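# Press front panel onto computer tower with both arms

## Task

Mount the front panel on the tower's front face with its top edge pointing up. Push it in until each of the four pegs has snapped into its hole. The panel's door must end up closed and the tower must remain standing upright.

## Robot and tools

Robot: two arms, left_arm and right_arm, each ending in a two-finger parallel gripper with a wrist camera. Calibrated base positions in the scene frame are left_arm (+0.009, +0.248, +0.041) m and right_arm (+0.024, -0.248, +0.002) m. Both bases face roughly along +x.

Scene frame: the origin sits at table-top height, midway between the nominal bases. +x points out over the table, +z points up, and left_arm is on the +y side. The arm names do not match the sides of the images.

Gripper frame: the fingers point along the gripper's +z axis and close along its y axis. end_effector_position is the point between the finger pads, about 1 cm short of the fingertips.

Row layout: every pose command is a row of 16 plain numbers. The first 8 are for left_arm: x, y, z, qw, qx, qy, qz, opening. The last 8 are the same fields for right_arm. The row always carries both arms, even when only one moves.
- x, y, z: absolute target for end_effector_position, in metres, scene frame.
- qw..qz: absolute target orientation as a quaternion, scalar first.
- opening: runs from -1 (closed) to +1 (fully open, 0.094 m). The value is an absolute command, so 0 really means half-shut.

Keeping an arm still: send back the same pose from the last result and its current opening. To hold a gripper's orientation, repeat one fixed quaternion rather than copying the reported one, which drifts. Sending an arm its measured pose eases or ends any push it is making.

execute_actions(actions, cameras): actions is a list of actions. Each action is a table of 1 to 15 rows, and each row lasts one control step of 1/30 s. If the table is shorter than 15 rows, its last row is held, so every action lasts 0.5 s. An empty list only returns the robot's state and images.

The whole call is refused if an action is malformed, or if its first action puts a target more than 0.6 m from the gripper's current position along any of that gripper's axes. Each step, the commanded pose is clipped to within 100 mm and 20 degrees of the measured pose, so a single action may fall short. Check the "Hand target" line and send the remainder next.

cameras selects images: omit it or use ["all"] for all, [] for none, or give names (cam_left_wrist, cam_right_wrist). An unknown name invalidates the call.

move(target, speed, blend, opening_speed, blocking, cameras): drives each gripper in a straight line from its Hand target to the absolute pose in target. target is either one 16-number row or a list of up to 15 rows that differ only in pose; the 0.6 m check does not apply here.
- speed: m/s, 0.002 to 0.5, default 0.25. Turning is capped at twice that value in rad/s. Give one value, or one per target.
- blend: metres, used to round corners in a list.
- opening_speed: at least 0.2 per second on the -1..+1 scale. Without it, the opening is applied at the start.

The paths do not avoid obstacles or the other arm. Faster moves lag and stray more and hit harder. The total path time is capped at 10 s.

With blocking=false, the result comes back after about 0.5 s while the move continues. Until the move ends, execute_actions is refused; call wait or stop first, or issue a new move to replace it.

The "move:" line reports the outcome (done, off_target, moving, held, fault) and any limits. done means at rest within 10 mm and 2 degrees of target; it says nothing about contact. limits=paced means a pose was clipped; limits=held means steps were withheld.

wait(seconds 0-10, cameras): lets the scene run with the last commands held, and adds a "wait:" line.

stop(): brakes the running move. Braking needs distance, more at speed.

zoom_image(camera, region [x0,y0,x1,y1]): returns a closer view of the latest image. Only cam_left_wrist or cam_right_wrist can be used. The region is at most 504x504 px, with the origin at the top-left. Both images are 896x504.

read_manual(section="licences"): returns licence texts only.

finished_scene(scene, check): must be called twice, in separate replies. The first call only submits check, which is a fresh, condition-by-condition review of what the images and readings show and what could still be wrong; you can fix things afterwards. The second call ends the scene permanently and reports success. The goal has to hold with the robot released.

Reading results:
- Poses are printed in the scene frame and are less exact at long reach.
- An arm can rest about 1 cm off its command from friction alone.
- "Tool commands" gives the current opening commands.
- grip_measured uses the opening scale. Empty fingers read slightly wide; a firm grip reads a few mm narrower than the part.
- To release, command an opening well above grip_measured.
- grip_effort_nm is motor effort; negative means closing. It is not pad force.
- Joint torques include gravity and offsets. Joints 3 and 4 wrap at ±28 N m.
- "pose unreachable" means the clearance check blocked an arm's command. This check does not stop the grippers or wrist cameras from colliding.
- HELD in the step readings marks steps that were held back.
- MOTOR HOT appears at 85 °C. At 100 °C an OVER-TEMPERATURE FAULT drops that arm for 30-60 s or more. Heat builds from carrying loads, holding an arm extended, or pushing at an unreachable pose.

Avoid: dropping the panel or letting go while it moves, knocking the tower over, and anything ending up off the table, which fails the task. Also avoid slams, hard hits and very hard presses. Never press the arms against each other, since that can end the scene. Press with moderate force, a little past contact, at low speed. Brief external tugs on held parts or pushes on loose objects may happen.

Each tool is called after "Request:" by a JSON object that holds its "fn" and its "kwargs".

## Session

Request:
{"fn": "execute_actions", "kwargs": {"actions": []}}

Scene clock: 0.00 s.
left_arm: end_effector_position=(+0.8238, +0.2594, +0.3324) grip_measured=+1.000 grip_effort_nm=n/a end_effector_quat_wxyz=(+0.322, +0.036, +0.942, -0.086) | right_arm: end_effector_position=(+0.4286, -0.2894, +0.3124) grip_measured=+1.000 grip_effort_nm=n/a end_effector_quat_wxyz=(+0.657, +0.404, +0.614, -0.167)
Joint positions: left_arm=[0.111 2.183 2.401 -1.141 0.224 0.063 0.094] | right_arm=[0.277 1.007 0.607 0.218 1.112 0.496 0.094]
Joint velocities: left_arm=[-0.005 0.005 -0.002 -0.002 0.007 -0.081 0] | right_arm=[-0.005 -0.005 0.017 0.002 0.007 -0.022 0]
Joint torques (N m): no reading
Motor temperatures (°C): left_arm=[25 29 26 29 26 25 26] | right_arm=[23 28 26 23 26 24 27]
Heat: left arm: hottest shoulder 29 °C; right arm: hottest shoulder 28 °C.
Hand target: left_arm +0.8281, +0.2597, +0.3403; +0.332, +0.037, +0.939, -0.085 | right_arm +0.4328, -0.2882, +0.3267; +0.665, +0.409, +0.605, -0.158
Tool commands: left_gripper/opening=+1.0 right_gripper/opening=+1.0

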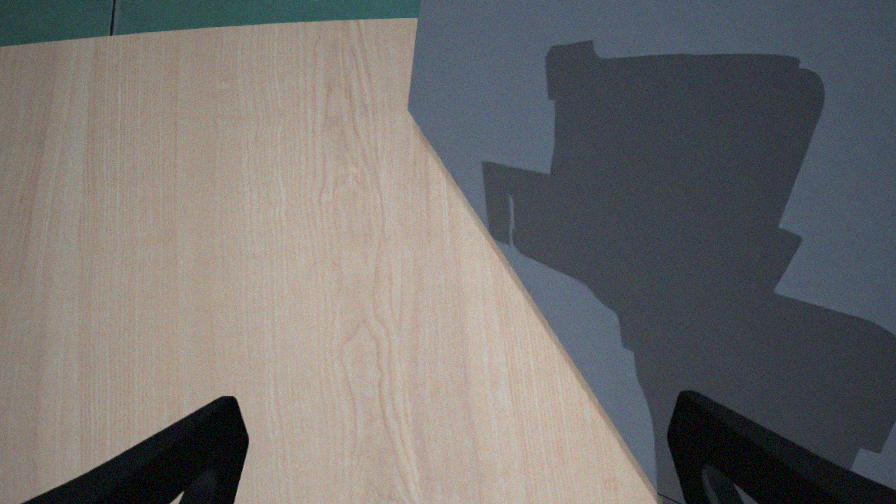

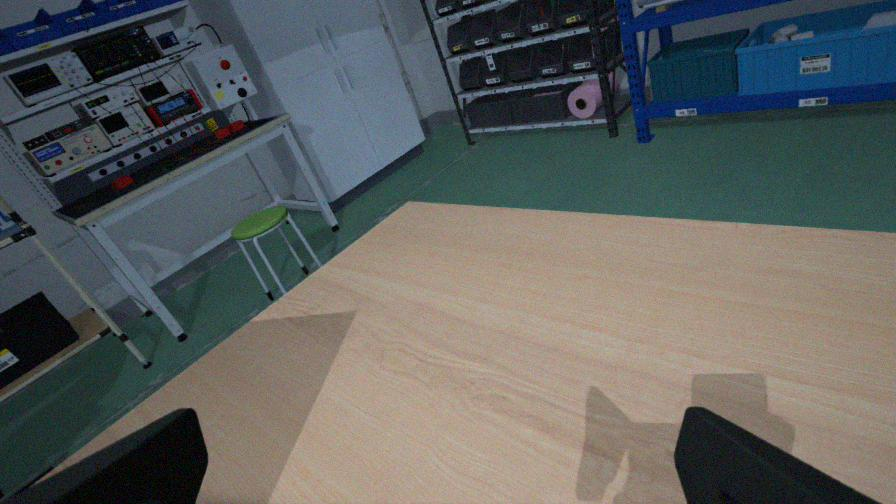

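Request:
{"fn": "move", "kwargs": {"target": [[0.7,0.29,0.5,0.565,0.142,0.807,-0.1,1,0.38,-0.3,0.42,0.565,-0.142,0.807,0.1,1],[0.35,0.3,0.5,0.565,0.142,0.807,-0.1,1,0.35,-0.3,0.45,0.565,-0.142,0.807,0.1,1]], "blend": 0.03}}

Scene clock: 22.47 s.
left_arm: end_effector_position=(+0.3520, +0.2944, +0.5065) grip_measured=+1.000 grip_effort_nm=-0.037 end_effector_quat_wxyz=(+0.569, +0.137, +0.804, -0.102) | right_arm: end_effector_position=(+0.3556, -0.2949, +0.4154) grip_measured=+1.000 grip_effort_nm=0.007 end_effector_quat_wxyz=(+0.545, -0.129, +0.819, +0.125)
Joint positions: left_arm=[0.541 0.739 1.062 -0.806 0.776 0.343 0.094] | right_arm=[-0.532 0.71 0.947 -0.814 -0.814 -0.374 0.094]
Joint velocities: left_arm=[-0.005 -0.015 -0.002 -0.007 0.007 -0.037 0] | right_arm=[-0.005 -0.005 -0.002 -0.017 -0.022 0.007 0]
Joint torques (N m): left_arm=[0.32 -0.62 9.14 1.54 0.36 0.12] | right_arm=[-1.9 -3.14 15.25 0.94 -0.42 -0.18]
Motor temperatures (°C): left_arm=[25 31 28 29 26 25 25] | right_arm=[23 28 29 23 26 24 27]
Heat: left arm: hottest shoulder 31 °C; right arm: hottest elbow 29 °C.
Hand target: left_arm +0.3518, +0.2965, +0.5045; +0.567, +0.138, +0.806, -0.100 | right_arm +0.3525, -0.2973, +0.4466; +0.565, -0.141, +0.806, +0.104
Off the commanded pose: left_arm 0.009 m, 1 deg | right_arm 0.035 m, 4 deg.
move: off_target (right_arm)
camera_calibration:
cam_left_wrist: T_world_to_cam=[[-0.33759, -0.94129, -0.00262212, 0.398371], [-0.657945, 0.23796, -0.714481, 0.563118], [0.673158, -0.239476, -0.69965, 0.275557], [0, 0, 0, 1]] pos_world=[0.319493, 0.306973, 0.596175]
cam_right_wrist: T_world_to_cam=[[0.330307, -0.941822, -0.0622067, -0.370789], [-0.706166, -0.202854, -0.678366, 0.512516], [0.626281, 0.267997, -0.732086, 0.247422], [0, 0, 0, 1]] pos_world=[0.329439, -0.311559, 0.505742]

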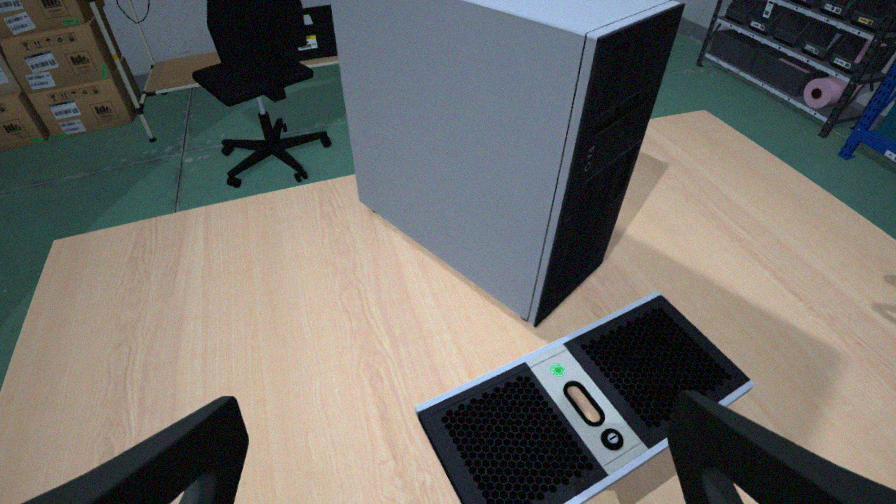

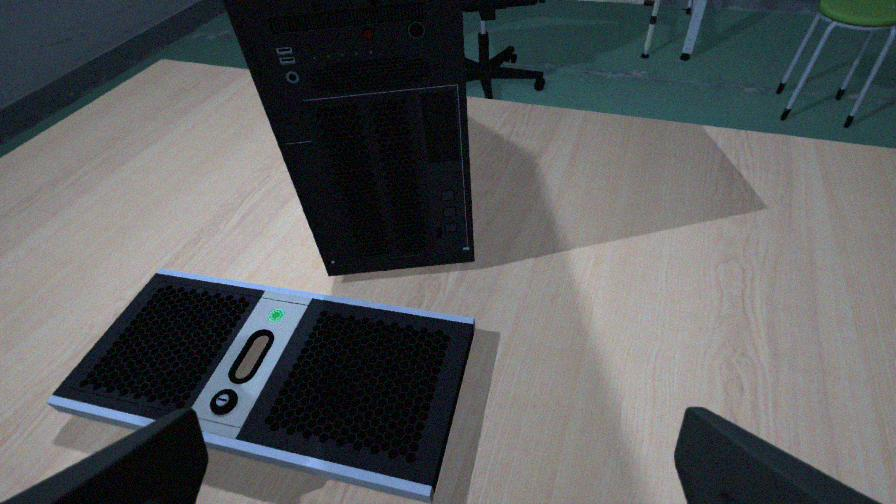

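Request:
{"fn": "zoom_image", "kwargs": {"camera": "cam_right_wrist", "region": [30, 220, 500, 500]}}

Request:
{"fn": "zoom_image", "kwargs": {"camera": "cam_right_wrist", "region": [220, 0, 500, 290]}}

Request:
{"fn": "zoom_image", "kwargs": {"camera": "cam_left_wrist", "region": [400, 270, 770, 504]}}

Request:
{"fn": "zoom_image", "kwargs": {"camera": "cam_left_wrist", "region": [500, 0, 720, 340]}}

Scaled by 1.072 from the camera's 896x504 image, which has a finer 1280x720 frame.

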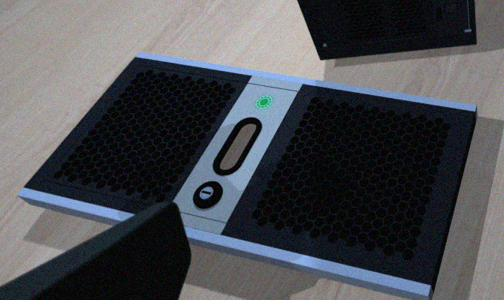

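Scaled by 1.738 from the camera's 896x504 image, which has a finer 1280x720 frame.

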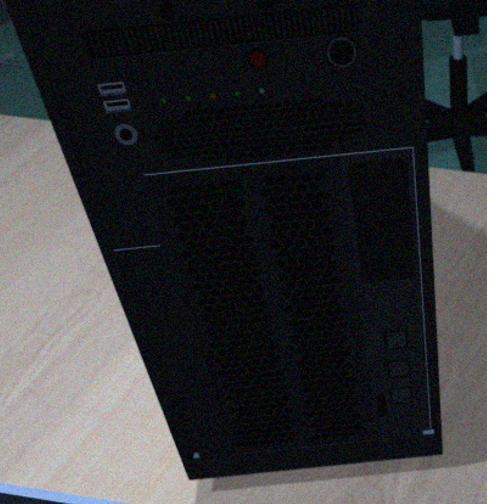

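Scaled by 1.362 from the camera's 896x504 image, which has a finer 1280x720 frame.

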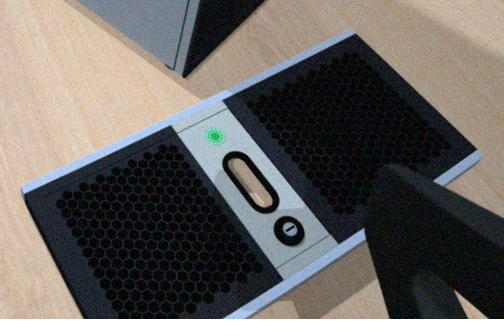

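Scaled by 1.482 from the camera's 896x504 image, which has a finer 1280x720 frame.

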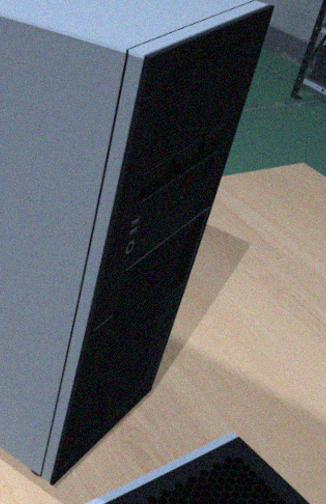

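Request:
{"fn": "move", "kwargs": {"target": [0.47,0.13,0.3,0.216,0,0.976,0,1,0.47,-0.13,0.3,0.216,0,0.976,0,1]}}

Request:
{"fn": "zoom_image", "kwargs": {"camera": "cam_left_wrist", "region": [200, 0, 700, 504]}}

Request:
{"fn": "zoom_image", "kwargs": {"camera": "cam_right_wrist", "region": [200, 0, 700, 504]}}

Scene clock: 65.40 s.
left_arm: end_effector_position=(+0.4553, +0.1350, +0.2826) grip_measured=+1.000 grip_effort_nm=-0.037 end_effector_quat_wxyz=(+0.203, +0.011, +0.979, +0.008) | right_arm: end_effector_position=(+0.4561, -0.1406, +0.2793) grip_measured=+1.000 grip_effort_nm=0.012 end_effector_quat_wxyz=(+0.197, -0.011, +0.980, -0.015)
Joint positions: left_arm=[-0.245 1.304 1.184 -1.061 -0.126 -0.246 0.094] | right_arm=[0.287 1.267 1.248 -1.176 0.138 0.25 0.094]
Joint velocities: left_arm=[-0.005 0.015 0.012 -0.017 -0.037 -0.051 0] | right_arm=[-0.005 -0.015 -0.007 0.002 -0.037 -0.022 0]
Joint torques (N m): left_arm=[-0.15 -7.59 12.53 1.07 -0.25 -0.09] | right_arm=[-0.38 -10.17 14.71 0.23 0.31 0.08]
Motor temperatures (°C): left_arm=[25 29 30 29 26 24 25] | right_arm=[23 28 41 23 25 24 26]
Heat: left arm: hottest elbow 30 °C; right arm: hottest elbow 41 °C.
Hand target: left_arm +0.4671, +0.1299, +0.2992; +0.216, +0.006, +0.976, +0.003 | right_arm +0.4657, -0.1339, +0.3036; +0.219, -0.007, +0.976, -0.008
Off the commanded pose: left_arm 0.023 m, 2 deg | right_arm 0.027 m, 3 deg.
move: off_target (left_arm, right_arm)
camera_calibration:
cam_left_wrist: T_world_to_cam=[[-0.0285449, -0.999241, -0.0265224, 0.156503], [-0.999185, 0.0277658, 0.0292936, 0.482563], [-0.0285349, 0.0273369, -0.999219, 0.379338], [0, 0, 0, 1]] pos_world=[0.497462, 0.132615, 0.369057]
cam_right_wrist: T_world_to_cam=[[0.00319801, -0.998912, 0.0465172, -0.156297], [-0.999205, -0.00134381, 0.0398373, 0.483897], [-0.0397314, -0.0466076, -0.998123, 0.377385], [0, 0, 0, 1]] pos_world=[0.499006, -0.137888, 0.36467]

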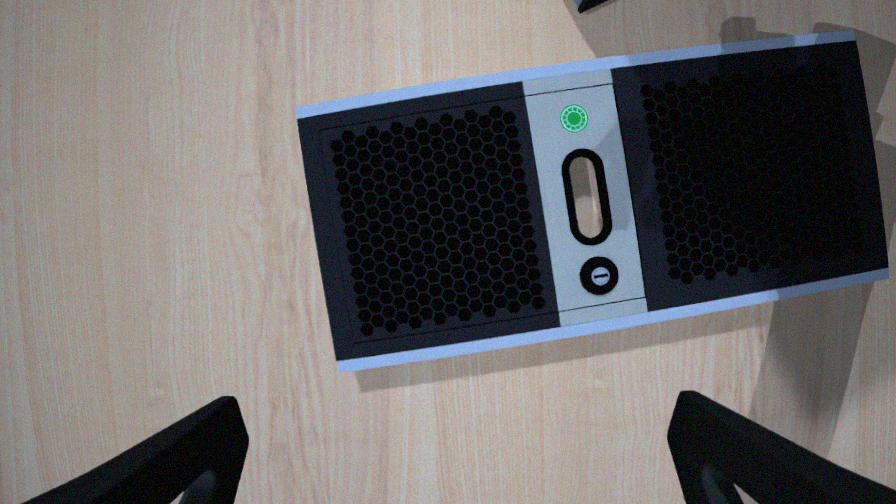

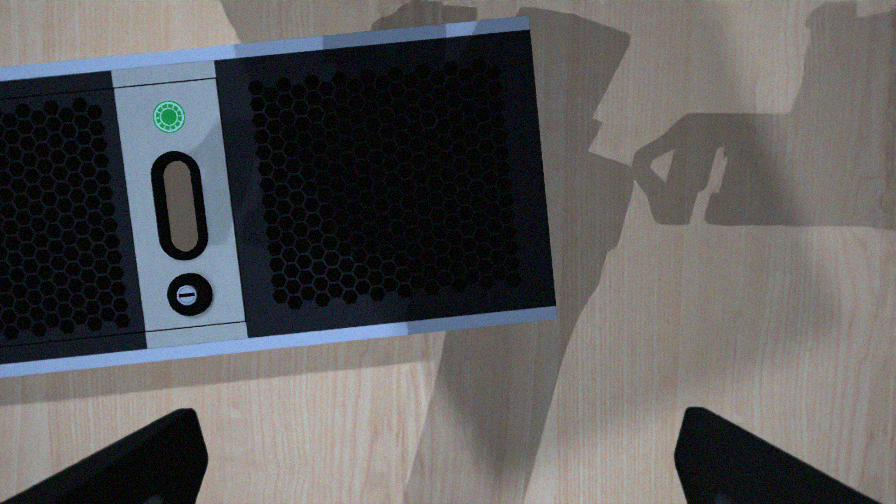

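Scaled by 1.000.

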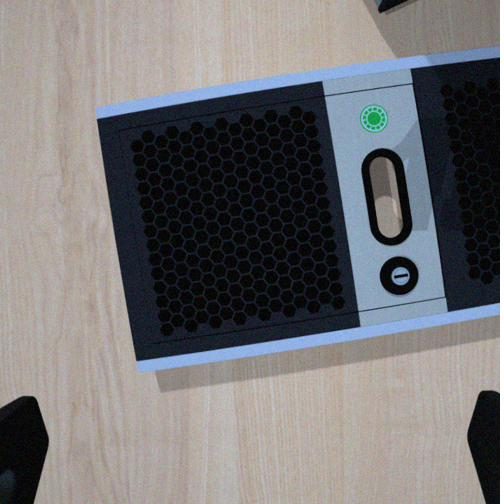

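Scaled by 1.000.

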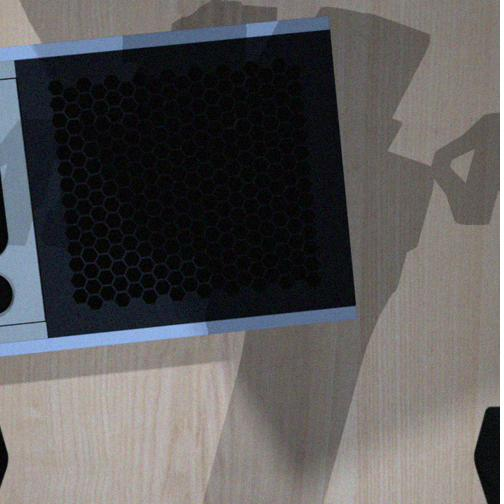

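Request:
{"fn": "zoom_image", "kwargs": {"camera": "cam_left_wrist", "region": [520, 70, 660, 320]}}

Request:
{"fn": "zoom_image", "kwargs": {"camera": "cam_left_wrist", "region": [280, 80, 400, 380]}}

Request:
{"fn": "zoom_image", "kwargs": {"camera": "cam_right_wrist", "region": [450, 0, 580, 340]}}

Scaled by 2.016 from the camera's 896x504 image, which has a finer 1280x720 frame.

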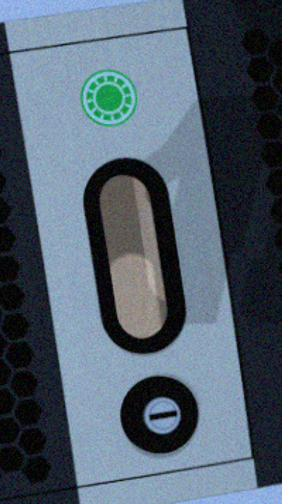

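Scaled by 1.680 from the camera's 896x504 image, which has a finer 1280x720 frame.

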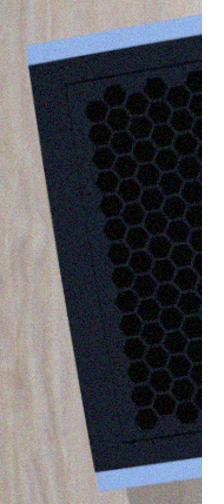

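Scaled by 1.482 from the camera's 896x504 image, which has a finer 1280x720 frame.

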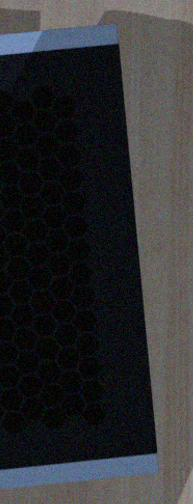

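Request:
{"fn": "move", "kwargs": {"target": [0.467,0.13,0.3,0.216,0,0.976,0,1,0.42,-0.21,0.21,0.825,-0.11,0.526,0.172,1], "cameras": ["cam_right_wrist"]}}

Request:
{"fn": "zoom_image", "kwargs": {"camera": "cam_right_wrist", "region": [340, 0, 600, 260]}}

Request:
{"fn": "zoom_image", "kwargs": {"camera": "cam_right_wrist", "region": [340, 200, 600, 460]}}

Scene clock: 105.33 s.
left_arm: end_effector_position=(+0.4553, +0.1350, +0.2826) grip_measured=+1.000 grip_effort_nm=-0.037 end_effector_quat_wxyz=(+0.203, +0.006, +0.979, +0.007) | right_arm: end_effector_position=(+0.4242, -0.2031, +0.2112) grip_measured=+1.000 grip_effort_nm=0.007 end_effector_quat_wxyz=(+0.773, -0.109, +0.605, +0.155)
Joint positions: left_arm=[-0.245 1.304 1.184 -1.061 -0.126 -0.258 0.094] | right_arm=[-0.075 1.499 0.226 1.544 -0.426 0.134 0.094]
Joint velocities: left_arm=[0.005 -0.005 0.007 0.002 -0.022 -0.022 0] | right_arm=[0.005 -0.005 0.002 0.022 0.007 -0.051 0]
Joint torques (N m): left_arm=[-0.21 -7.88 12.41 1.06 -0.03 -0.09] | right_arm=[-2.37 -6.42 3.97 2.02 -0.07 0.1]
Motor temperatures (°C): left_arm=[25 29 33 29 25 24 25] | right_arm=[23 28 42 23 25 23 26]
Heat: left arm: hottest elbow 33 °C; right arm: hottest elbow 42 °C.
Hand target: left_arm +0.4667, +0.1302, +0.2998; +0.216, +0.000, +0.976, +0.000 | right_arm +0.4233, -0.2077, +0.2107; +0.774, -0.103, +0.605, +0.156
Off the commanded pose: left_arm 0.022 m, 2 deg | right_arm 0.008 m, 11 deg.
joint sent to its limit (right arm) — joint 4 (wrist pitch), upper limit. The joint targets are off in position and orientation.
move: off_target (left_arm, right_arm)
camera_calibration:
cam_right_wrist: T_world_to_cam=[[0.357431, -0.933497, -0.0287593, -0.336578], [-0.188502, -0.0419482, -0.981177, 0.318046], [0.914718, 0.356124, -0.190959, -0.18829], [0, 0, 0, 1]] pos_world=[0.352488, -0.233798, 0.266424]
Images, in order (width x height): cam_right_wrist 896x504.

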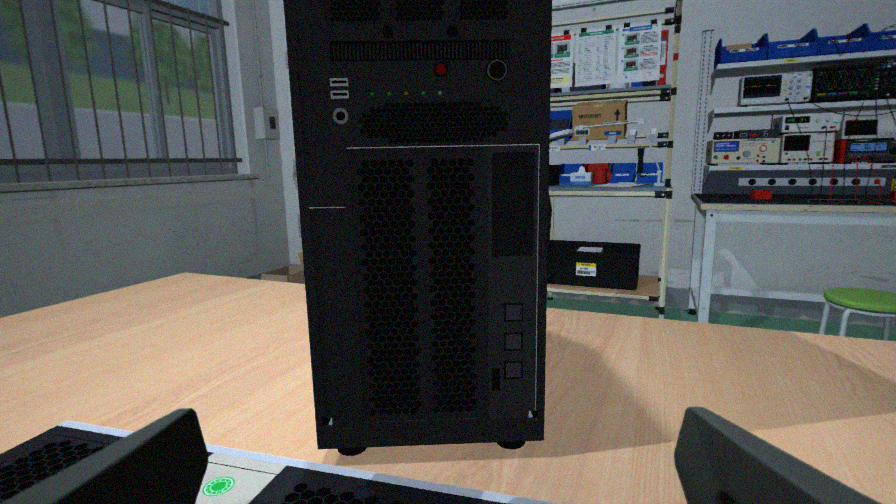

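Scaled by 1.938 from the camera's 896x504 image, which has a finer 1280x720 frame.

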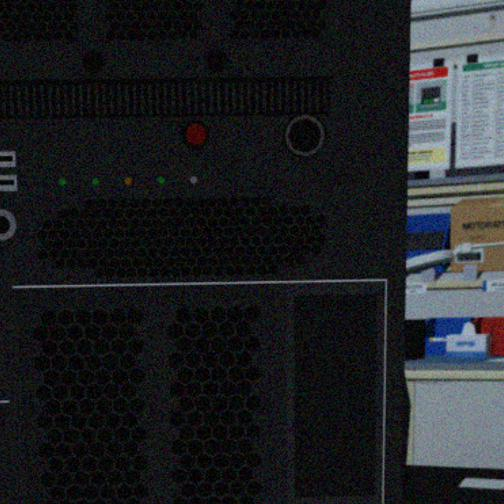

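Scaled by 1.938 from the camera's 896x504 image, which has a finer 1280x720 frame.

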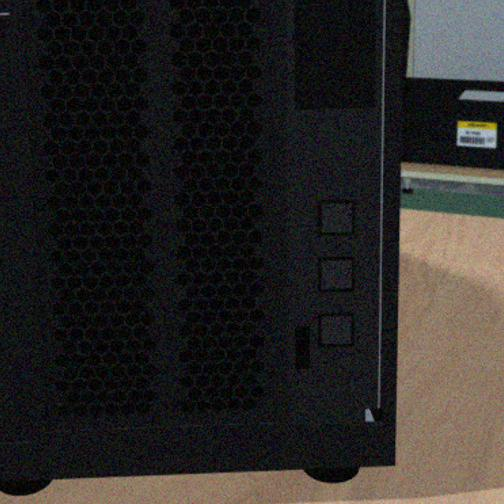

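Request:
{"fn": "move", "kwargs": {"target": [0.467,0.13,0.3,0.216,0,0.976,0,1,0.42,-0.21,0.39,0.773,-0.109,0.605,0.155,1], "cameras": ["cam_right_wrist"]}}

Request:
{"fn": "zoom_image", "kwargs": {"camera": "cam_right_wrist", "region": [270, 60, 570, 360]}}

Scene clock: 119.83 s.
left_arm: end_effector_position=(+0.4553, +0.1350, +0.2826) grip_measured=+1.000 grip_effort_nm=-0.042 end_effector_quat_wxyz=(+0.203, +0.006, +0.979, +0.007) | right_arm: end_effector_position=(+0.4136, -0.2053, +0.3590) grip_measured=+1.000 grip_effort_nm=0.002 end_effector_quat_wxyz=(+0.759, -0.103, +0.621, +0.168)
Joint positions: left_arm=[-0.245 1.304 1.184 -1.061 -0.126 -0.258 0.094] | right_arm=[-0.094 0.81 0.415 0.628 -0.454 0.157 0.094]
Joint velocities: left_arm=[0.015 -0.015 -0.002 -0.017 -0.037 0.11 0] | right_arm=[-0.005 -0.015 0.017 -0.002 0.037 -0.095 0]
Joint torques (N m): left_arm=[-0.26 -7.71 12.4 0.99 -0.03 -0.09] | right_arm=[-2.32 -3.37 14.6 1.14 0.11 -0.17]
Motor temperatures (°C): left_arm=[25 29 34 29 25 24 25] | right_arm=[23 29 39 23 25 23 26]
Heat: left arm: hottest elbow 34 °C; right arm: hottest elbow 39 °C.
Hand target: left_arm +0.4667, +0.1303, +0.2998; +0.216, +0.000, +0.976, +0.000 | right_arm +0.4199, -0.2100, +0.3866; +0.773, -0.109, +0.605, +0.155
Off the commanded pose: left_arm 0.022 m, 2 deg | right_arm 0.032 m, 3 deg.
move: off_target (left_arm, right_arm)
camera_calibration:
cam_right_wrist: T_world_to_cam=[[0.367859, -0.927876, -0.0610305, -0.322178], [-0.233366, -0.0285883, -0.971969, 0.478979], [0.900122, 0.37179, -0.227052, -0.127399], [0, 0, 0, 1]] pos_world=[0.344969, -0.237883, 0.416964]
Images, in order (width x height): cam_right_wrist 896x504.

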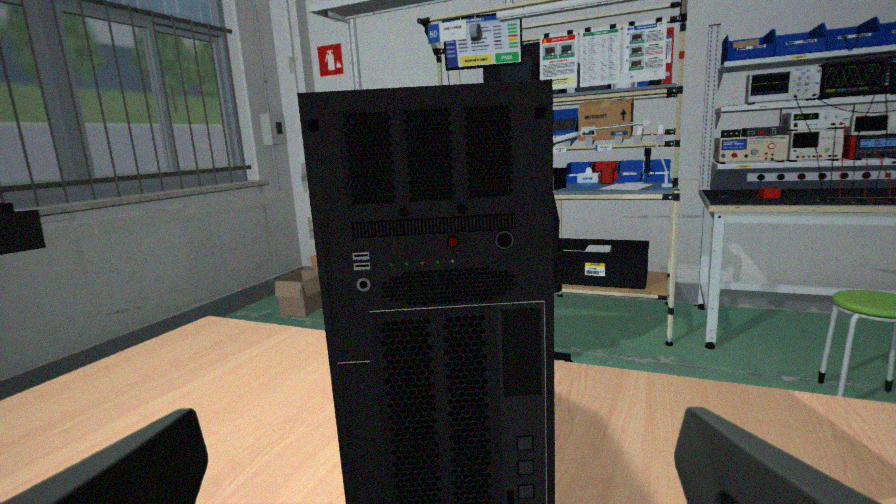

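Scaled by 1.680 from the camera's 896x504 image, which has a finer 1280x720 frame.

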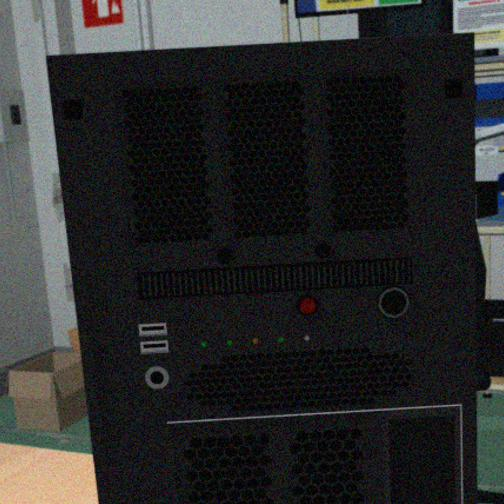

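Request:
{"fn": "move", "kwargs": {"target": [0.45,0.2,0.4,0.216,0,0.976,0,1,0.5,-0.4,0.1,0.478,-0.521,0.521,0.478,1], "cameras": ["cam_right_wrist"]}}

Request:
{"fn": "zoom_image", "kwargs": {"camera": "cam_right_wrist", "region": [200, 150, 700, 450]}}

Scene clock: 140.03 s.
left_arm: end_effector_position=(+0.4464, +0.1978, +0.3719) grip_measured=+1.000 grip_effort_nm=-0.032 end_effector_quat_wxyz=(+0.190, -0.003, +0.982, +0.002) | right_arm: end_effector_position=(+0.4953, -0.3863, +0.1022) grip_measured=+1.000 grip_effort_nm=0.007 end_effector_quat_wxyz=(+0.625, -0.289, +0.645, +0.332)
Joint positions: left_arm=[-0.086 1.259 1.383 -1.317 -0.055 -0.131 0.094] | right_arm=[-0.652 1.992 0.809 1.257 -1.551 0.141 0.094]
Joint velocities: left_arm=[-0.005 -0.005 -0.007 -0.002 -0.007 0.007 0] | right_arm=[-0.015 -0.005 -0.012 0.002 0.007 -0.007 0]
Joint torques (N m): left_arm=[0.38 -8.59 12.42 1.09 0.06 0.12] | right_arm=[-2.61 -14.04 6.82 1.26 -0.03 -0.2]
Motor temperatures (°C): left_arm=[25 29 35 29 25 23 25] | right_arm=[23 29 40 23 25 23 25]
Heat: left arm: hottest elbow 35 °C; right arm: hottest elbow 40 °C.
Hand target: left_arm +0.4505, +0.1995, +0.3997; +0.216, +0.000, +0.977, -0.001 | right_arm +0.5007, -0.3962, +0.1065; +0.634, -0.302, +0.639, +0.315
Off the commanded pose: left_arm 0.028 m, 3 deg | right_arm 0.015 m, 39 deg; orientation clipped.
joint sent to its limit (right arm) — joint 5 (wrist yaw), lower limit. The joint targets are off in position and orientation.
move: off_target (left_arm, right_arm); limits=paced
camera_calibration:
cam_right_wrist: T_world_to_cam=[[0.776567, -0.625921, -0.0718707, -0.620458], [-0.316543, -0.288987, -0.903486, 0.176857], [0.544742, 0.724368, -0.422549, 0.140225], [0, 0, 0, 1]] pos_world=[0.461424, -0.438823, 0.174447]
Images, in order (width x height): cam_right_wrist 896x504.

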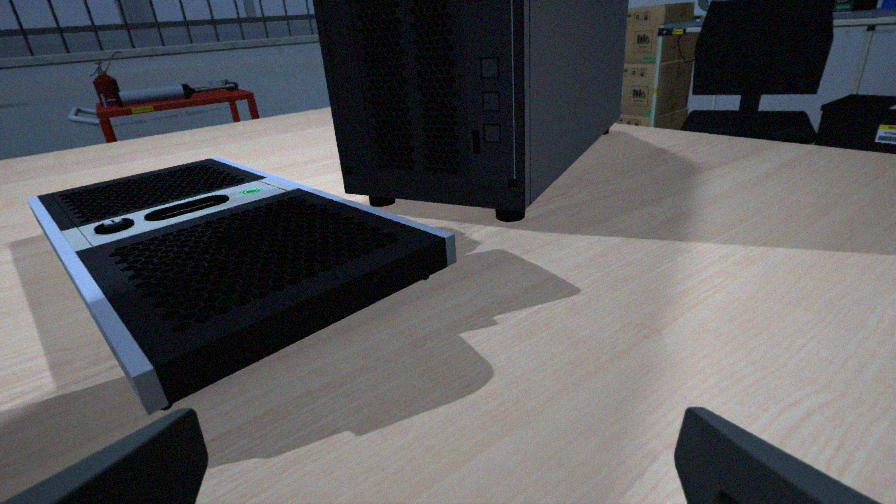

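Scaled by 1.008 from the camera's 896x504 image, which has a finer 1280x720 frame.

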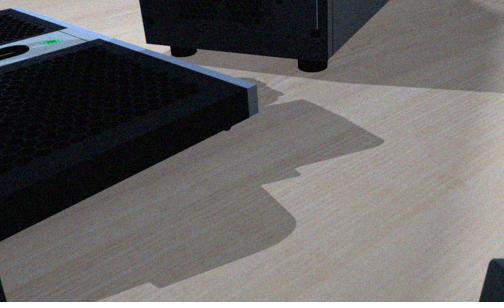

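Request:
{"fn": "move", "kwargs": {"target": [[0.32,0.36,0.35,0.574,0,0.819,0,1,0.45,-0.2,0.25,0,-0.0506,0.9987,0,-1],[0.32,0.36,0.35,0.574,0,0.819,0,1,0.52,0.03,0.17,0,-0.0506,0.9987,0,-1]], "cameras": ["cam_right_wrist"]}}

Scene clock: 196.00 s.
left_arm: end_effector_position=(+0.3190, +0.3579, +0.3445) grip_measured=+1.000 grip_effort_nm=-0.037 end_effector_quat_wxyz=(+0.565, -0.014, +0.825, -0.011) | right_arm: end_effector_position=(+0.5022, +0.0168, +0.1549) grip_measured=-0.987 grip_effort_nm=-0.686 end_effector_quat_wxyz=(-0.016, -0.068, +0.997, -0.022)
Joint positions: left_arm=[0.687 0.56 0.582 -0.472 0.591 0.226 0.094] | right_arm=[0.503 1.832 1.62 -1.407 0.025 0.379 0.001]
Joint velocities: left_arm=[-0.005 -0.024 -0.002 -0.002 0.007 -0.007 0] | right_arm=[0.005 -0.005 0.007 -0.002 -0.051 -0.037 0]
Joint torques (N m): left_arm=[0.91 -0.15 9.52 2.59 0.28 0.15] | right_arm=[-1.67 -16.91 13.52 -0.44 0.2 0.1]
Motor temperatures (°C): left_arm=[25 29 41 28 25 23 25] | right_arm=[23 31 35 23 24 23 25]
Heat: left arm: hottest elbow 41 °C; right arm: hottest elbow 35 °C.
Hand target: left_arm +0.3179, +0.3595, +0.3501; +0.574, -0.007, +0.819, -0.001 | right_arm +0.5149, +0.0232, +0.1698; +0.001, -0.061, +0.998, -0.015
Off the commanded pose: left_arm 0.006 m, 2 deg | right_arm 0.027 m, 4 deg.
move: off_target (right_arm); limits=paced
camera_calibration:
cam_right_wrist: T_world_to_cam=[[0.13086, -0.989696, 0.0581163, -0.0594899], [-0.886208, -0.0904957, 0.454364, 0.41568], [-0.444423, -0.110961, -0.888918, 0.449753], [0, 0, 0, 1]] pos_world=[0.576044, 0.0286454, 0.214381]
Images, in order (width x height): cam_right_wrist 896x504.

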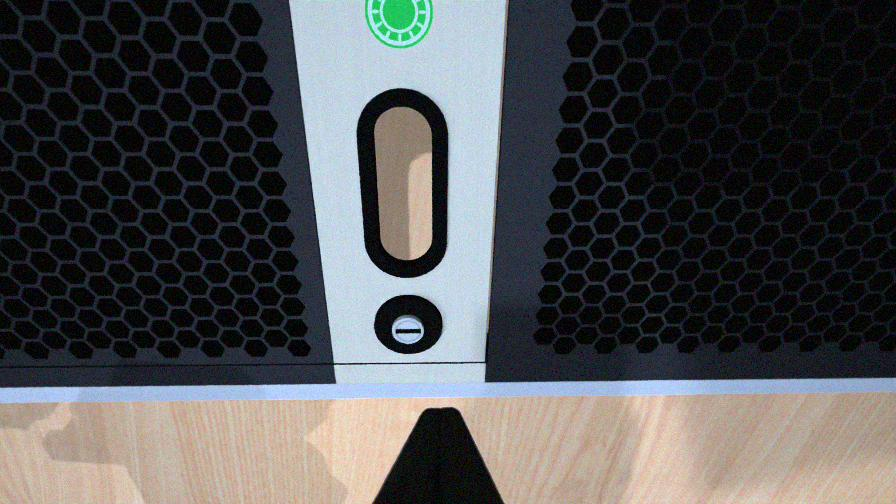

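Request:
{"fn": "move", "kwargs": {"target": [0.32,0.36,0.35,0.574,0,0.819,0,1,0.532,0.037,0.11,0.0125,-0.0506,0.9985,0.02,-1], "cameras": ["cam_right_wrist"], "speed": 0.1}}

Scene clock: 211.87 s.
left_arm: end_effector_position=(+0.3194, +0.3572, +0.3458) grip_measured=+1.000 grip_effort_nm=-0.032 end_effector_quat_wxyz=(+0.568, -0.006, +0.823, -0.009) | right_arm: end_effector_position=(+0.5267, +0.0398, +0.1119) grip_measured=-0.987 grip_effort_nm=-0.681 end_effector_quat_wxyz=(+0.011, -0.061, +0.998, +0.017)
Joint positions: left_arm=[0.688 0.56 0.582 -0.466 0.599 0.239 0.094] | right_arm=[0.503 1.893 1.594 -1.238 -0.021 0.392 0.001]
Joint velocities: left_arm=[-0.005 -0.015 -0.002 -0.002 -0.037 -0.051 0] | right_arm=[0.005 -0.015 -0.017 -0.007 0.007 -0.051 -0.001]
Joint torques (N m): left_arm=[0.79 0.85 9.74 2.55 0.3 0.15] | right_arm=[-2.32 -17.61 8.88 0.4 -0.11 0.08]
Motor temperatures (°C): left_arm=[25 28 39 28 25 23 25] | right_arm=[23 33 37 23 24 23 25]
Heat: left arm: hottest elbow 39 °C; right arm: hottest elbow 37 °C.
Hand target: left_arm +0.3200, +0.3600, +0.3500; +0.574, +0.000, +0.819, +0.000 | right_arm +0.5316, +0.0370, +0.1097; +0.012, -0.050, +0.998, +0.020
Off the commanded pose: left_arm 0.005 m, 1 deg | right_arm 0.006 m, 1 deg.
move: done
camera_calibration:
cam_right_wrist: T_world_to_cam=[[0.116274, -0.99309, -0.0159055, -0.0213155], [-0.908282, -0.112797, 0.402865, 0.477228], [-0.401876, -0.0323963, -0.915121, 0.402416], [0, 0, 0, 1]] pos_world=[0.597657, 0.0456985, 0.175662]
Images, in order (width x height): cam_right_wrist 896x504.

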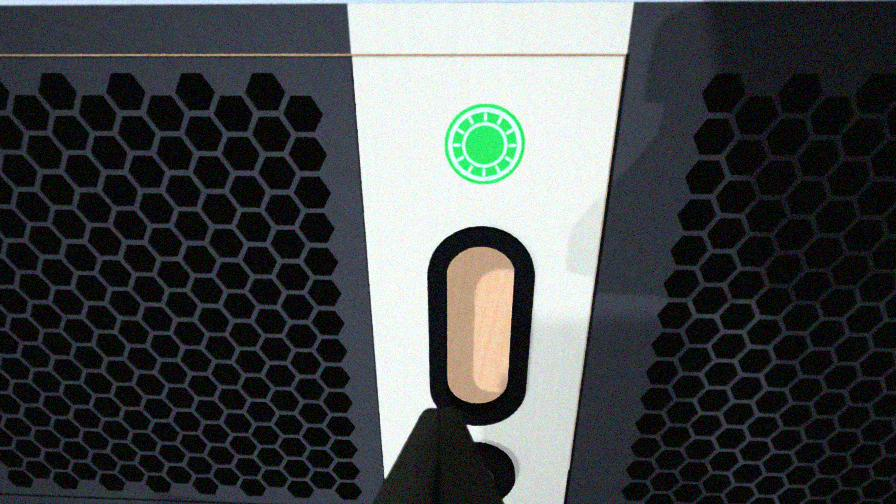

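Request:
{"fn": "move", "kwargs": {"target": [0.32,0.36,0.35,0.574,0,0.819,0,1,0.521,0.023,0.085,0.0125,-0.0506,0.9985,0.02,-1], "cameras": ["cam_right_wrist"], "speed": 0.05}}

Scene clock: 217.57 s.
left_arm: end_effector_position=(+0.3194, +0.3572, +0.3458) grip_measured=+1.000 grip_effort_nm=-0.037 end_effector_quat_wxyz=(+0.568, -0.006, +0.823, -0.009) | right_arm: end_effector_position=(+0.5156, +0.0271, +0.0783) grip_measured=-0.987 grip_effort_nm=-0.691 end_effector_quat_wxyz=(+0.003, -0.056, +0.998, +0.014)
Joint positions: left_arm=[0.688 0.56 0.582 -0.466 0.599 0.239 0.094] | right_arm=[0.493 1.893 1.501 -1.16 -0.022 0.393 0.001]
Joint velocities: left_arm=[-0.005 -0.005 -0.002 0.002 -0.007 -0.007 0] | right_arm=[-0.015 -0.015 0.007 0.017 0.037 0.037 0.001]
Joint torques (N m): left_arm=[0.67 0.38 9.73 2.54 0.3 0.13] | right_arm=[-1.85 -18.32 8.34 0.27 -0.11 -0.08]
Motor temperatures (°C): left_arm=[25 28 39 28 25 23 25] | right_arm=[23 33 36 23 24 23 25]
Heat: left arm: hottest elbow 39 °C; right arm: hottest elbow 36 °C.
Hand target: left_arm +0.3199, +0.3600, +0.3500; +0.574, +0.000, +0.819, +0.000 | right_arm +0.5207, +0.0231, +0.0850; +0.012, -0.051, +0.998, +0.020
Off the commanded pose: left_arm 0.005 m, 1 deg | right_arm 0.010 m, 1 deg.
move: done
camera_calibration:
cam_right_wrist: T_world_to_cam=[[0.105494, -0.994364, -0.010551, -0.0280744], [-0.903667, -0.10029, 0.416327, 0.475529], [-0.415038, -0.0343854, -0.909154, 0.373112], [0, 0, 0, 1]] pos_world=[0.587537, 0.032604, 0.140944]
Images, in order (width x height): cam_right_wrist 896x504.

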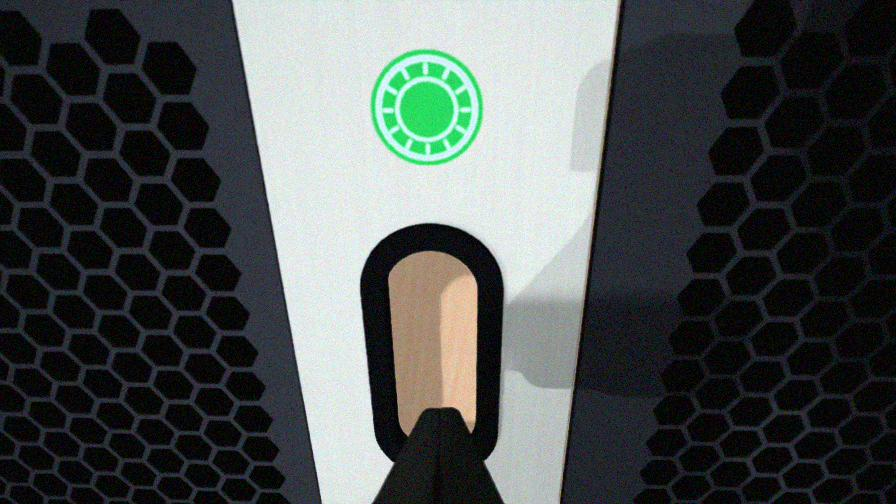

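Request:
{"fn": "move", "kwargs": {"target": [0.32,0.36,0.35,0.574,0,0.819,0,1,0.532,0.022,0.068,0.0125,-0.0506,0.9985,0.02,-1], "cameras": ["cam_right_wrist"], "speed": 0.04}}

Scene clock: 223.43 s.
left_arm: end_effector_position=(+0.3194, +0.3572, +0.3458) grip_measured=+1.000 grip_effort_nm=-0.027 end_effector_quat_wxyz=(+0.568, -0.006, +0.823, -0.009) | right_arm: end_effector_position=(+0.5236, +0.0244, +0.0693) grip_measured=-0.987 grip_effort_nm=-0.686 end_effector_quat_wxyz=(+0.008, -0.050, +0.999, +0.016)
Joint positions: left_arm=[0.688 0.56 0.582 -0.466 0.599 0.239 0.094] | right_arm=[0.482 1.91 1.501 -1.133 -0.023 0.393 0.001]
Joint velocities: left_arm=[0.015 -0.015 0.007 -0.012 -0.007 -0.081 0] | right_arm=[-0.005 0.005 -0.002 0.022 0.007 -0.022 0]
Joint torques (N m): left_arm=[0.62 0.85 9.83 2.58 0.32 0.13] | right_arm=[-2.02 -16.62 9.46 0.44 -0.11 -0.14]
Motor temperatures (°C): left_arm=[25 28 39 28 25 23 25] | right_arm=[23 33 36 23 24 23 25]
Heat: left arm: hottest elbow 39 °C; right arm: hottest elbow 36 °C.
Hand target: left_arm +0.3200, +0.3600, +0.3500; +0.574, +0.000, +0.819, +0.000 | right_arm +0.5318, +0.0220, +0.0679; +0.012, -0.050, +0.998, +0.020
Off the commanded pose: left_arm 0.005 m, 1 deg | right_arm 0.009 m, 1 deg.
move: done
camera_calibration:
cam_right_wrist: T_world_to_cam=[[0.0946178, -0.995397, -0.0152489, -0.0256047], [-0.90831, -0.0925888, 0.407922, 0.489013], [-0.407456, -0.0247459, -0.91289, 0.364203], [0, 0, 0, 1]] pos_world=[0.594995, 0.0288029, 0.132608]
Images, in order (width x height): cam_right_wrist 896x504.

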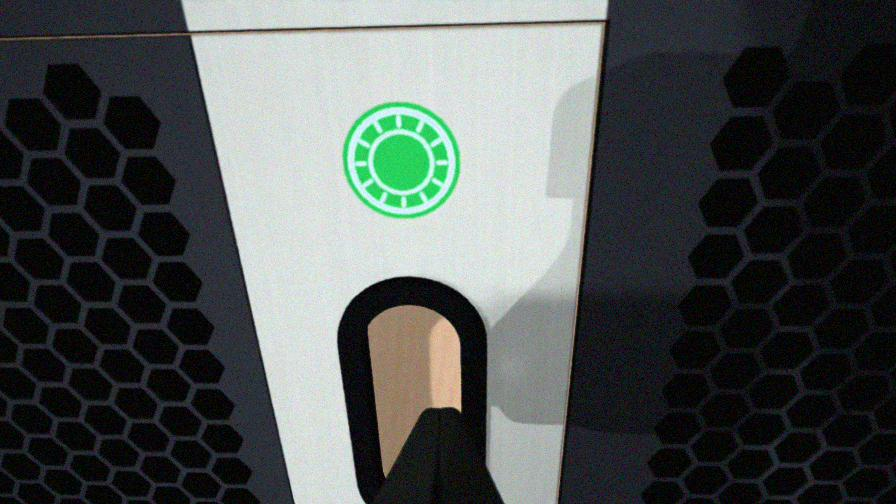

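Request:
{"fn": "move", "kwargs": {"target": [0.32,0.36,0.35,0.574,0,0.819,0,1,0.532,0.0265,0.055,0.0125,-0.0506,0.9985,0.02,-1], "cameras": ["cam_right_wrist"], "speed": 0.04}}

Scene clock: 229.97 s.
left_arm: end_effector_position=(+0.3194, +0.3572, +0.3458) grip_measured=+1.000 grip_effort_nm=-0.037 end_effector_quat_wxyz=(+0.568, -0.006, +0.823, -0.009) | right_arm: end_effector_position=(+0.5283, +0.0269, +0.0598) grip_measured=-0.987 grip_effort_nm=-0.686 end_effector_quat_wxyz=(+0.012, -0.050, +0.998, +0.018)
Joint positions: left_arm=[0.688 0.56 0.582 -0.466 0.599 0.24 0.094] | right_arm=[0.482 1.927 1.501 -1.107 -0.023 0.393 0.001]
Joint velocities: left_arm=[0.005 -0.015 -0.012 0.002 0.022 0.037 0] | right_arm=[-0.024 0.005 -0.012 0.012 0.095 0.022 0]
Joint torques (N m): left_arm=[0.73 0.21 9.77 2.58 0.3 0.13] | right_arm=[-1.67 -17.44 8.87 0.31 -0.03 -0.11]
Motor temperatures (°C): left_arm=[25 28 39 28 25 23 25] | right_arm=[23 33 37 23 24 23 26]
Heat: left arm: hottest elbow 39 °C; right arm: hottest elbow 37 °C.
Hand target: left_arm +0.3200, +0.3599, +0.3500; +0.574, +0.000, +0.819, +0.000 | right_arm +0.5319, +0.0265, +0.0552; +0.013, -0.050, +0.998, +0.020
Off the commanded pose: left_arm 0.005 m, 1 deg | right_arm 0.006 m, 0 deg.
move: done
camera_calibration:
cam_right_wrist: T_world_to_cam=[[0.0947551, -0.995323, -0.0187986, -0.0235275], [-0.911569, -0.0943398, 0.400178, 0.49963], [-0.40008, -0.0207827, -0.916245, 0.353774], [0, 0, 0, 1]] pos_world=[0.599214, 0.0310699, 0.12376]
Images, in order (width x height): cam_right_wrist 896x504.

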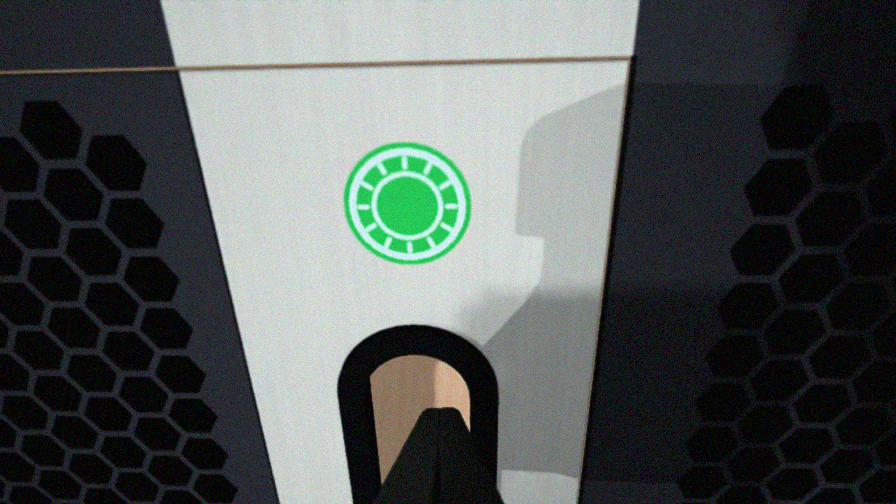

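Request:
{"fn": "move", "kwargs": {"target": [[0.32,0.36,0.35,0.574,0,0.819,0,1,0.522,0.0305,0.05,0.0125,-0.0506,0.9985,0.02,-1],[0.32,0.36,0.35,0.574,0,0.819,0,1,0.522,0.0305,0.038,0.0125,-0.0506,0.9985,0.02,-1]], "cameras": ["cam_right_wrist"], "speed": 0.03}}

Scene clock: 237.80 s.
left_arm: end_effector_position=(+0.3194, +0.3572, +0.3458) grip_measured=+1.000 grip_effort_nm=-0.027 end_effector_quat_wxyz=(+0.568, -0.006, +0.823, -0.009) | right_arm: end_effector_position=(+0.5247, +0.0267, +0.0471) grip_measured=-0.987 grip_effort_nm=-0.686 end_effector_quat_wxyz=(+0.017, -0.052, +0.998, +0.021)
Joint positions: left_arm=[0.688 0.56 0.582 -0.466 0.599 0.24 0.094] | right_arm=[0.484 1.927 1.463 -1.057 -0.024 0.393 0.001]
Joint velocities: left_arm=[-0.005 -0.005 -0.002 -0.002 0.007 -0.051 0] | right_arm=[-0.015 0.015 0.007 -0.022 0.051 -0.007 0]
Joint torques (N m): left_arm=[0.5 0.56 9.77 2.58 0.27 0.15] | right_arm=[-0.5 -16.38 8.08 0.31 0.02 0.04]
Motor temperatures (°C): left_arm=[25 28 38 28 25 23 25] | right_arm=[23 32 37 23 24 23 26]
Heat: left arm: hottest elbow 38 °C; right arm: hottest elbow 37 °C.
Hand target: left_arm +0.3200, +0.3600, +0.3500; +0.574, +0.000, +0.819, +0.000 | right_arm +0.5219, +0.0304, +0.0382; +0.013, -0.051, +0.998, +0.020
Off the commanded pose: left_arm 0.005 m, 1 deg | right_arm 0.010 m, 1 deg.
move: done
camera_calibration:
cam_right_wrist: T_world_to_cam=[[0.0972959, -0.994956, -0.0244346, -0.0247197], [-0.915244, -0.0990917, 0.390524, 0.503964], [-0.390975, -0.0156327, -0.920268, 0.335922], [0, 0, 0, 1]] pos_world=[0.594992, 0.030595, 0.111724]
Images, in order (width x height): cam_right_wrist 896x504.

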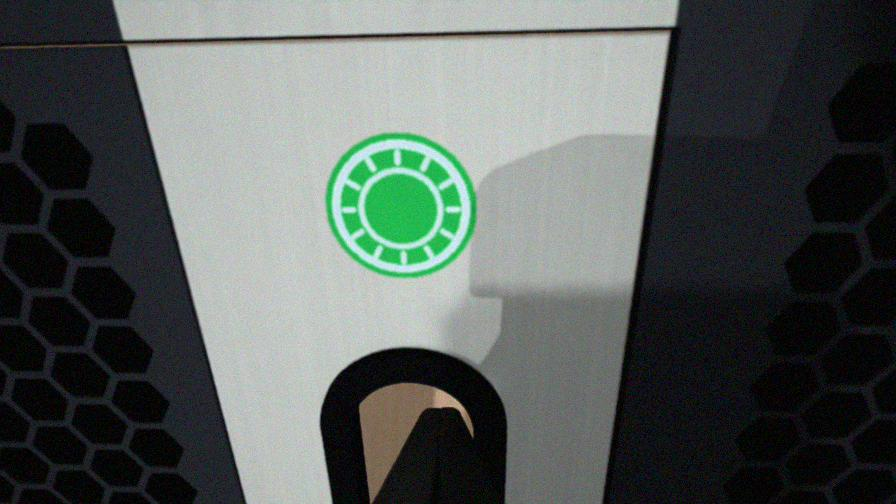

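Request:
{"fn": "move", "kwargs": {"target": [[0.32,0.36,0.35,0.574,0,0.819,0,1,0.508,0.0365,0.042,0.0125,-0.0506,0.9985,0.02,-1],[0.32,0.36,0.35,0.574,0,0.819,0,1,0.508,0.0365,0.03,0.0125,-0.0506,0.9985,0.02,-1]], "cameras": ["cam_right_wrist"], "speed": 0.03}}

Scene clock: 244.73 s.
left_arm: end_effector_position=(+0.3194, +0.3572, +0.3458) grip_measured=+1.000 grip_effort_nm=-0.032 end_effector_quat_wxyz=(+0.568, -0.006, +0.823, -0.009) | right_arm: end_effector_position=(+0.5104, +0.0304, +0.0324) grip_measured=-0.987 grip_effort_nm=-0.686 end_effector_quat_wxyz=(+0.011, -0.052, +0.998, +0.019)
Joint positions: left_arm=[0.688 0.56 0.582 -0.466 0.599 0.24 0.094] | right_arm=[0.502 1.927 1.42 -1.027 -0.024 0.41 0.001]
Joint velocities: left_arm=[-0.005 -0.005 0.007 0.012 0.007 -0.037 0] | right_arm=[0.005 -0.015 -0.002 -0.017 0.022 -0.066 -0.001]
Joint torques (N m): left_arm=[0.56 0.85 9.77 2.58 0.29 0.14] | right_arm=[-0.79 -16.85 7.88 0.58 0.04 0.1]
Motor temperatures (°C): left_arm=[25 28 38 28 25 23 25] | right_arm=[23 32 36 23 24 23 26]
Heat: left arm: hottest elbow 38 °C; right arm: hottest elbow 36 °C.
Hand target: left_arm +0.3200, +0.3600, +0.3500; +0.574, +0.000, +0.819, +0.000 | right_arm +0.5080, +0.0360, +0.0301; +0.013, -0.051, +0.998, +0.020
Off the commanded pose: left_arm 0.005 m, 1 deg | right_arm 0.007 m, 0 deg.
move: done
camera_calibration:
cam_right_wrist: T_world_to_cam=[[0.0978149, -0.995004, -0.0199772, -0.0204566], [-0.910516, -0.0975762, 0.401796, 0.494067], [-0.401738, -0.0211121, -0.915511, 0.322334], [0, 0, 0, 1]] pos_world=[0.581351, 0.0346599, 0.0961774]
Images, in order (width x height): cam_right_wrist 896x504.

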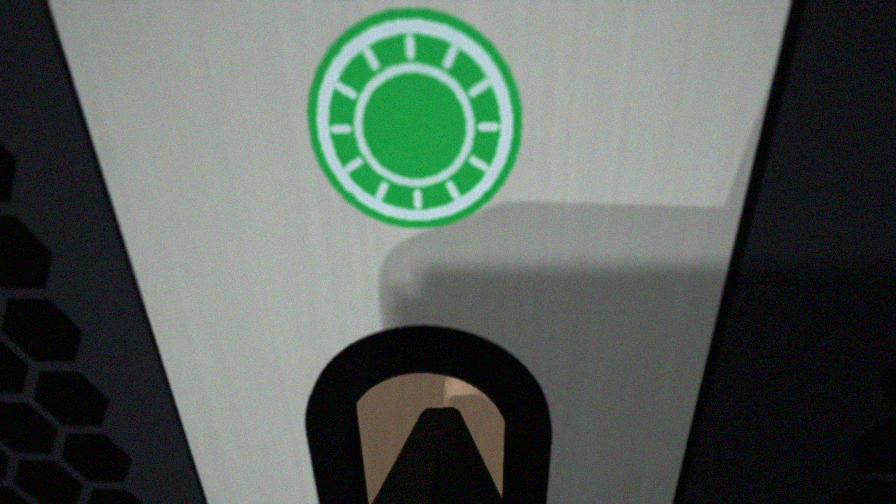

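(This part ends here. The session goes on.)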